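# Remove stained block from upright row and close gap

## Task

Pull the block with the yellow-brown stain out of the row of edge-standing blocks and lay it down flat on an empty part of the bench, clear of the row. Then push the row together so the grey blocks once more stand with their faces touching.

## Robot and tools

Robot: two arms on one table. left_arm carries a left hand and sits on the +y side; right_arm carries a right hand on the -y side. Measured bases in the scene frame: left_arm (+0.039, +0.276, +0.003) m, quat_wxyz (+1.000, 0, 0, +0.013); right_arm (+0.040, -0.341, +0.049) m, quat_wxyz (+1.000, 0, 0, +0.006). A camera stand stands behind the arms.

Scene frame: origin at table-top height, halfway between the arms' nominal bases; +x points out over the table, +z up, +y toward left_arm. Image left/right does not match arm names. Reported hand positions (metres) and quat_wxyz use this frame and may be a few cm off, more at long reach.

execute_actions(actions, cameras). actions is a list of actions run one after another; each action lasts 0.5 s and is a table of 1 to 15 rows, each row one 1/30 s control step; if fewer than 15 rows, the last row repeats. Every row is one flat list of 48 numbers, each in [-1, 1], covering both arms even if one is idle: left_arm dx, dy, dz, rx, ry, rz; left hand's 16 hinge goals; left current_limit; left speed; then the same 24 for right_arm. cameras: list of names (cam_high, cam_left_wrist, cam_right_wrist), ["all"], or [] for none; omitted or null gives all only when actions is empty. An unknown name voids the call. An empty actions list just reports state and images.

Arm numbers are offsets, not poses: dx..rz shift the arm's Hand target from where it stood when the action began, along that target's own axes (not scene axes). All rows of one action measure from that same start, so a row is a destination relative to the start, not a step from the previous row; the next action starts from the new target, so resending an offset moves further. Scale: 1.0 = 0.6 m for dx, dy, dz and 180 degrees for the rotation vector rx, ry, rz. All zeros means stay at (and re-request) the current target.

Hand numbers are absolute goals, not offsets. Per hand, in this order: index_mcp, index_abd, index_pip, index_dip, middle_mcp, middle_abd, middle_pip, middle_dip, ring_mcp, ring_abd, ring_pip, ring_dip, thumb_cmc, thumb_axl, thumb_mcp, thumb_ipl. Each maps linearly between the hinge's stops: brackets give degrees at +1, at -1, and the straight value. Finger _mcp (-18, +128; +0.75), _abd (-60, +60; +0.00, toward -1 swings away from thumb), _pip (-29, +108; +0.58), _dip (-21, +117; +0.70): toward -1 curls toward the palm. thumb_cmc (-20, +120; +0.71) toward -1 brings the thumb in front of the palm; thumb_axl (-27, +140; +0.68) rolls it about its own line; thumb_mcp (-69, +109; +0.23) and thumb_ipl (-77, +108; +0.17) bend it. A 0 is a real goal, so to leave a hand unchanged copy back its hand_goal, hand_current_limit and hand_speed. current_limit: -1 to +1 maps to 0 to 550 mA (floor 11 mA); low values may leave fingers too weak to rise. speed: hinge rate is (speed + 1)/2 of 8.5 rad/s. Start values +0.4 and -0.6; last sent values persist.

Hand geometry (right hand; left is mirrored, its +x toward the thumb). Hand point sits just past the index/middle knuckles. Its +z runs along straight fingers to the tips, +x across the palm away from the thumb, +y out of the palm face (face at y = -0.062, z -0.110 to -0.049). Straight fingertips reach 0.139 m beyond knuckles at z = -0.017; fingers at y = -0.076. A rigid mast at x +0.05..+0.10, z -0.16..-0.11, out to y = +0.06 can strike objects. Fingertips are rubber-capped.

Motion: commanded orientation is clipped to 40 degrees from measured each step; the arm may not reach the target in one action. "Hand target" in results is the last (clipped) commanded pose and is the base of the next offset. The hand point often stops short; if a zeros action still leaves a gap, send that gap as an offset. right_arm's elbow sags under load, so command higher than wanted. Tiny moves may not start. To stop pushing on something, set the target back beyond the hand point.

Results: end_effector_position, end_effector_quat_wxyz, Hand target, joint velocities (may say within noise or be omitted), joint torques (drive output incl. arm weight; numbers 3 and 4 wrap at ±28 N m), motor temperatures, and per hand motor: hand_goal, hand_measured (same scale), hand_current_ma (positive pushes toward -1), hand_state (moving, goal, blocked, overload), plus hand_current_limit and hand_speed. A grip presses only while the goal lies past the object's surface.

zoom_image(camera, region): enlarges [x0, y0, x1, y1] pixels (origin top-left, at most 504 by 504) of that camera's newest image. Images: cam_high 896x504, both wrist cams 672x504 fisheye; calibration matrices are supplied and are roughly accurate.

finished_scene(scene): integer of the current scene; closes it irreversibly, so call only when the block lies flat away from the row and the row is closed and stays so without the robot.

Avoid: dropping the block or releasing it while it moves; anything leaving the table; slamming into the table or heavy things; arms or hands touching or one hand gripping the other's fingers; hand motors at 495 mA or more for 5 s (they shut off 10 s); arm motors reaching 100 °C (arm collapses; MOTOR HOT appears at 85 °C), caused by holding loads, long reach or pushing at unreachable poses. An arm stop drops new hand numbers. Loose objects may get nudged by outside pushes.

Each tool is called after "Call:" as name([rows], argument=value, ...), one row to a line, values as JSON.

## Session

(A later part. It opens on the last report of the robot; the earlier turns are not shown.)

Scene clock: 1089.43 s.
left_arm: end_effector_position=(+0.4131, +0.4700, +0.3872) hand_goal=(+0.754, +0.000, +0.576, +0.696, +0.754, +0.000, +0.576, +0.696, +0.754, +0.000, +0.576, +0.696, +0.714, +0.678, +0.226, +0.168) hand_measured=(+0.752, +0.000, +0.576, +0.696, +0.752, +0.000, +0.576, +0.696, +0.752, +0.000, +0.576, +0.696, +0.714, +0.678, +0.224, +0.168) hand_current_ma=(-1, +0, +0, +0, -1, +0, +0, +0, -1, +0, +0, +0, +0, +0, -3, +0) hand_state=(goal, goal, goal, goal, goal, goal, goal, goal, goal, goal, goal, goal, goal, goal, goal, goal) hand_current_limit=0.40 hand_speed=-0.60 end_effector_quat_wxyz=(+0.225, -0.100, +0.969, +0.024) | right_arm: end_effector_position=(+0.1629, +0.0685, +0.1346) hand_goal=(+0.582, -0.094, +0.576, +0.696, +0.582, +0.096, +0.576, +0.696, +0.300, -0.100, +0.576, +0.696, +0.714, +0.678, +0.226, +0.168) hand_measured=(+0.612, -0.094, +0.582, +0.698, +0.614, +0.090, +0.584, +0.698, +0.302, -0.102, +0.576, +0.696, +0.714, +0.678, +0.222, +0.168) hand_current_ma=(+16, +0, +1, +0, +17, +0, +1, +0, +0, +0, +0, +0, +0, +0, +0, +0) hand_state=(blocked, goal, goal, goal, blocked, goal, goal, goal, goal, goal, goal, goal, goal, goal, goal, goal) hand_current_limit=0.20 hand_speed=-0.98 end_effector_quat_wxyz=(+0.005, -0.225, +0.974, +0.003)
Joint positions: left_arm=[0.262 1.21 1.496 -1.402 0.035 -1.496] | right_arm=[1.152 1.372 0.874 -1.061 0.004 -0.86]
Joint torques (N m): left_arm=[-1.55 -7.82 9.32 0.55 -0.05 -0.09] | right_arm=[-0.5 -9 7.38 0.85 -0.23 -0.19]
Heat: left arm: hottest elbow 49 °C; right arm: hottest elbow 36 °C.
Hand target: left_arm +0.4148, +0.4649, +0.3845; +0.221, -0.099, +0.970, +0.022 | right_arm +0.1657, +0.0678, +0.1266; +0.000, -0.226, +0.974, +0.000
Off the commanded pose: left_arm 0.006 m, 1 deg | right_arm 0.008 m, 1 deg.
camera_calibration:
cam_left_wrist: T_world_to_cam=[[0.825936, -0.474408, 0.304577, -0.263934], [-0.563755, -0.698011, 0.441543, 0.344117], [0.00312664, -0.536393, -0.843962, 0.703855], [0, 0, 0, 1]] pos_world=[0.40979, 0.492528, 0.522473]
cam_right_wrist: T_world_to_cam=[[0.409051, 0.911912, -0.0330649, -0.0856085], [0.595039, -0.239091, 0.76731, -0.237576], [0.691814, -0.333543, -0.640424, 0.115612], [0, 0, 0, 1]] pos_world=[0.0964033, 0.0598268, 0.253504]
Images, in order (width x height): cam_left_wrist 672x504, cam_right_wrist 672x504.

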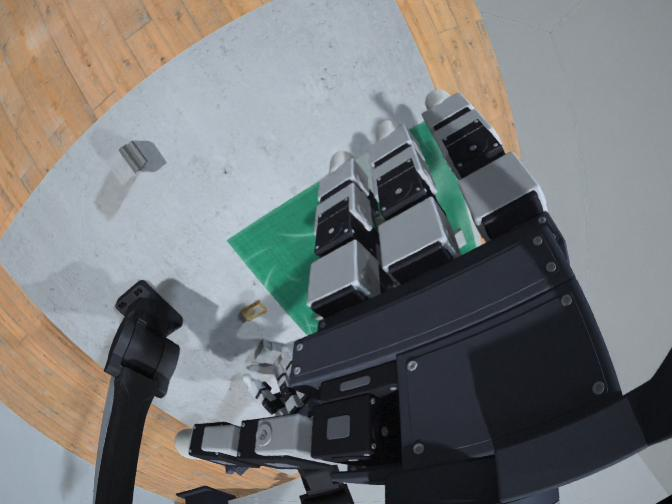

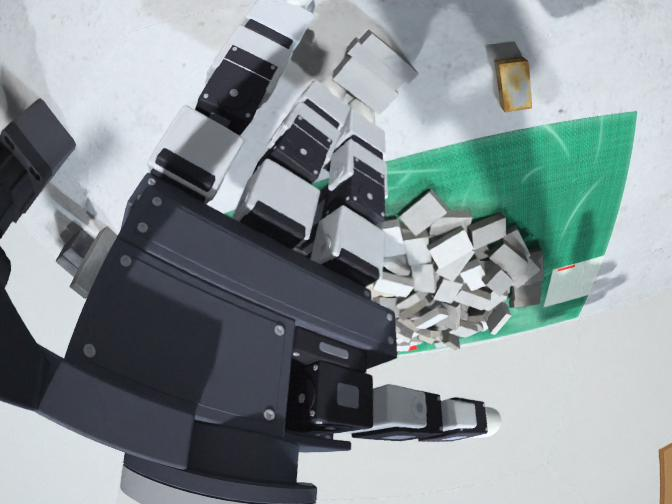

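Call:
execute_actions([
  [[0,0,0,0,0,0,0.754,0,0.576,0.696,0.754,0,0.576,0.696,0.754,0,0.576,0.696,0.714,0.678,0.226,0.168,0.4,-0.6,0,0,0,0,0,0,0.82,-0.095,0.576,0.696,0.82,0.095,0.576,0.696,0.3,-0.1,0.576,0.696,0.714,0.678,0.226,0.168,0.2,-0.94]],
  [[0,0,0,0,0,0,0.754,0,0.576,0.696,0.754,0,0.576,0.696,0.754,0,0.576,0.696,0.714,0.678,0.226,0.168,0.4,-0.6,0,0,-0.06,0,0,0,0.82,-0.095,0.576,0.696,0.82,0.095,0.576,0.696,0.3,-0.1,0.576,0.696,0.714,0.678,0.226,0.168,0.2,-0.9]],
  [[0,0,0,0,0,0,0.754,0,0.576,0.696,0.754,0,0.576,0.696,0.754,0,0.576,0.696,0.714,0.678,0.226,0.168,0.4,-0.6,0,-0.03,-0.08,0,0,0,0.82,-0.05,0.576,0.696,0.82,0.05,0.576,0.696,0.5,-0.1,0.576,0.696,0.714,0.678,0.226,0.168,0.2,-0.9]],
  [[0,0,0,0,0,0,0.754,0,0.576,0.696,0.754,0,0.576,0.696,0.754,0,0.576,0.696,0.714,0.678,0.226,0.168,0.4,-0.6,0,-0.05,-0.08,0,0,0,0.82,0,0.576,0.696,0.82,0,0.576,0.696,0.6,-0.1,0.576,0.696,0.714,0.678,0.226,0.168,0.2,-0.9]],
], cameras=["all"])

Call:
zoom_image(camera="cam_right_wrist", region=[290, 0, 450, 120])

Call:
zoom_image(camera="cam_high", region=[335, 195, 405, 265])

Call:
zoom_image(camera="cam_left_wrist", region=[230, 290, 310, 370])

Scene clock: 1099.37 s.
left_arm: end_effector_position=(+0.4131, +0.4700, +0.3872) hand_goal=(+0.754, +0.000, +0.576, +0.696, +0.754, +0.000, +0.576, +0.696, +0.754, +0.000, +0.576, +0.696, +0.714, +0.678, +0.226, +0.168) hand_measured=(+0.752, +0.000, +0.576, +0.696, +0.752, +0.000, +0.576, +0.696, +0.752, +0.000, +0.576, +0.696, +0.714, +0.678, +0.224, +0.168) hand_current_ma=(-1, +0, +0, +0, -1, +0, +0, +0, -1, +0, +0, +0, +0, +0, -3, +0) hand_state=(goal, goal, goal, goal, goal, goal, goal, goal, goal, goal, goal, goal, goal, goal, goal, goal) hand_current_limit=0.40 hand_speed=-0.60 end_effector_quat_wxyz=(+0.225, -0.100, +0.969, +0.024) | right_arm: end_effector_position=(+0.1783, +0.0171, +0.2422) hand_goal=(+0.820, +0.000, +0.576, +0.696, +0.820, +0.000, +0.576, +0.696, +0.600, -0.100, +0.576, +0.696, +0.714, +0.678, +0.226, +0.168) hand_measured=(+0.814, -0.002, +0.574, +0.696, +0.814, +0.004, +0.578, +0.698, +0.598, -0.102, +0.576, +0.696, +0.714, +0.678, +0.222, +0.168) hand_current_ma=(+0, +0, +0, +0, -1, +0, +0, +0, +0, +0, +0, +0, +0, +0, +0, +0) hand_state=(goal, goal, goal, goal, goal, goal, goal, goal, goal, goal, goal, goal, goal, goal, goal, goal) hand_current_limit=0.20 hand_speed=-0.90 end_effector_quat_wxyz=(-0.008, -0.226, +0.974, -0.011)
Joint positions: left_arm=[0.262 1.21 1.496 -1.402 0.035 -1.496] | right_arm=[1.041 1.188 1.019 -1.429 0.003 -0.972]
Joint torques (N m): left_arm=[-1.73 -8.06 9.39 0.61 -0.06 -0.08] | right_arm=[-0.56 -8.18 11.93 -0.12 -0.11 -0.18]
Heat: left arm: hottest elbow 49 °C; right arm: hottest elbow 36 °C.
Hand target: left_arm +0.4148, +0.4649, +0.3845; +0.221, -0.099, +0.970, +0.022 | right_arm +0.1869, +0.0246, +0.2586; +0.000, -0.225, +0.974, +0.000
Off the commanded pose: left_arm 0.006 m, 1 deg | right_arm 0.020 m, 2 deg.
camera_calibration:
cam_left_wrist: T_world_to_cam=[[0.825936, -0.474408, 0.304577, -0.263934], [-0.563755, -0.698011, 0.441543, 0.344117], [0.00312664, -0.536393, -0.843962, 0.703855], [0, 0, 0, 1]] pos_world=[0.40979, 0.492528, 0.522473]
cam_right_wrist: T_world_to_cam=[[0.406974, 0.910587, -0.0721372, -0.0316663], [0.609833, -0.212061, 0.763632, -0.343824], [0.680055, -0.35477, -0.64161, 0.159501], [0, 0, 0, 1]] pos_world=[0.114094, 0.0125091, 0.362608]

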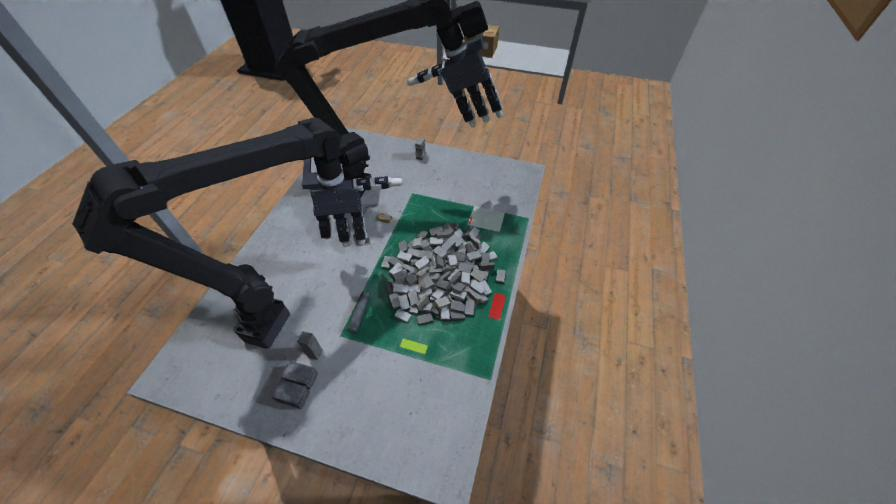

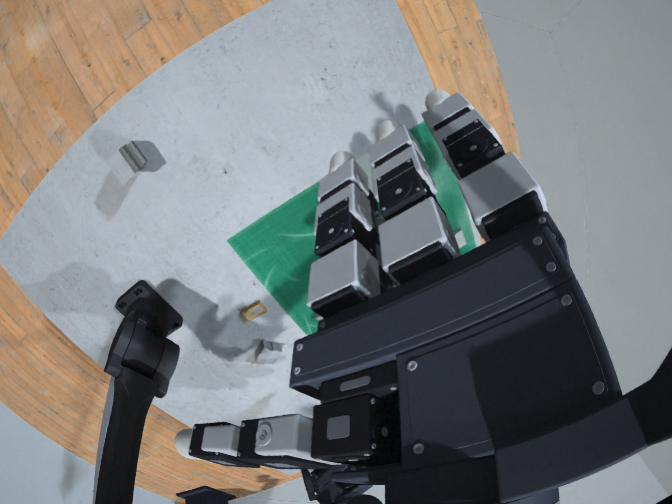

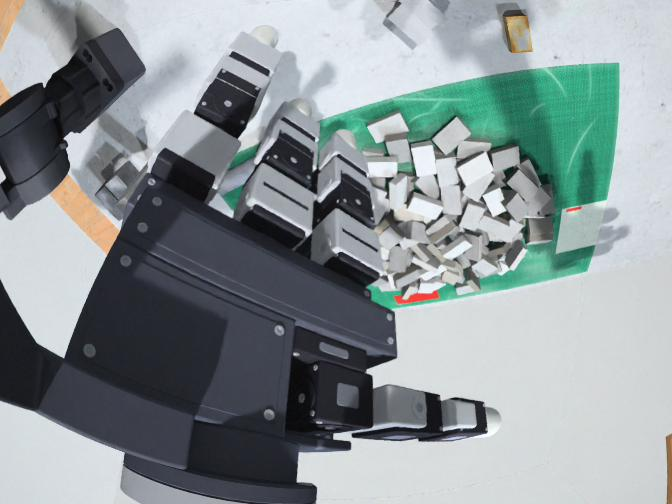

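Scaled by 3.150 from the camera's 672x504 image, which has a finer 960x720 frame.

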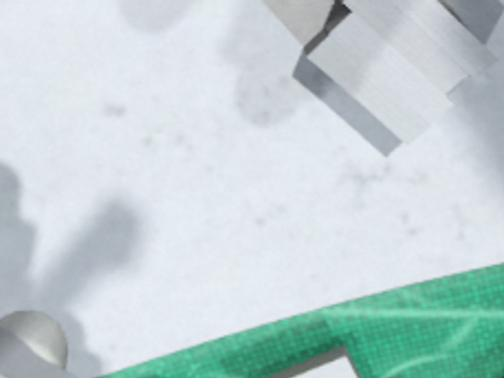

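Scaled by 7.200 from the camera's 896x504 image, which has a finer 1280x720 frame.

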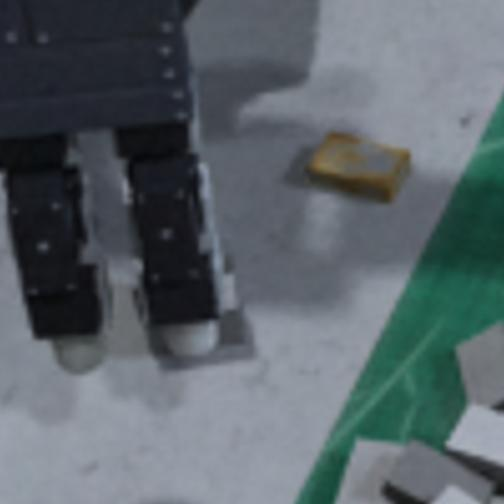

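Scaled by 6.300 from the camera's 672x504 image, which has a finer 960x720 frame.

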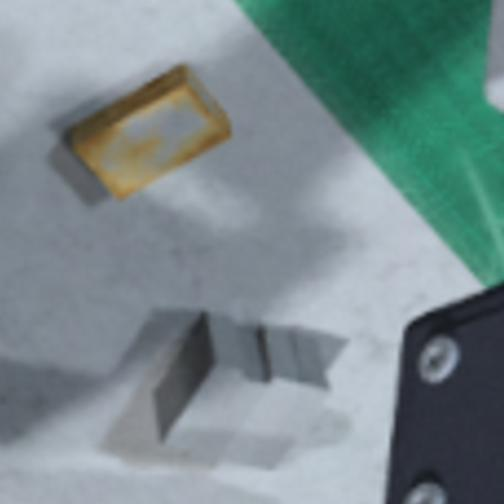

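Call:
finished_scene(scene=1)

The scene is finished: the task was done.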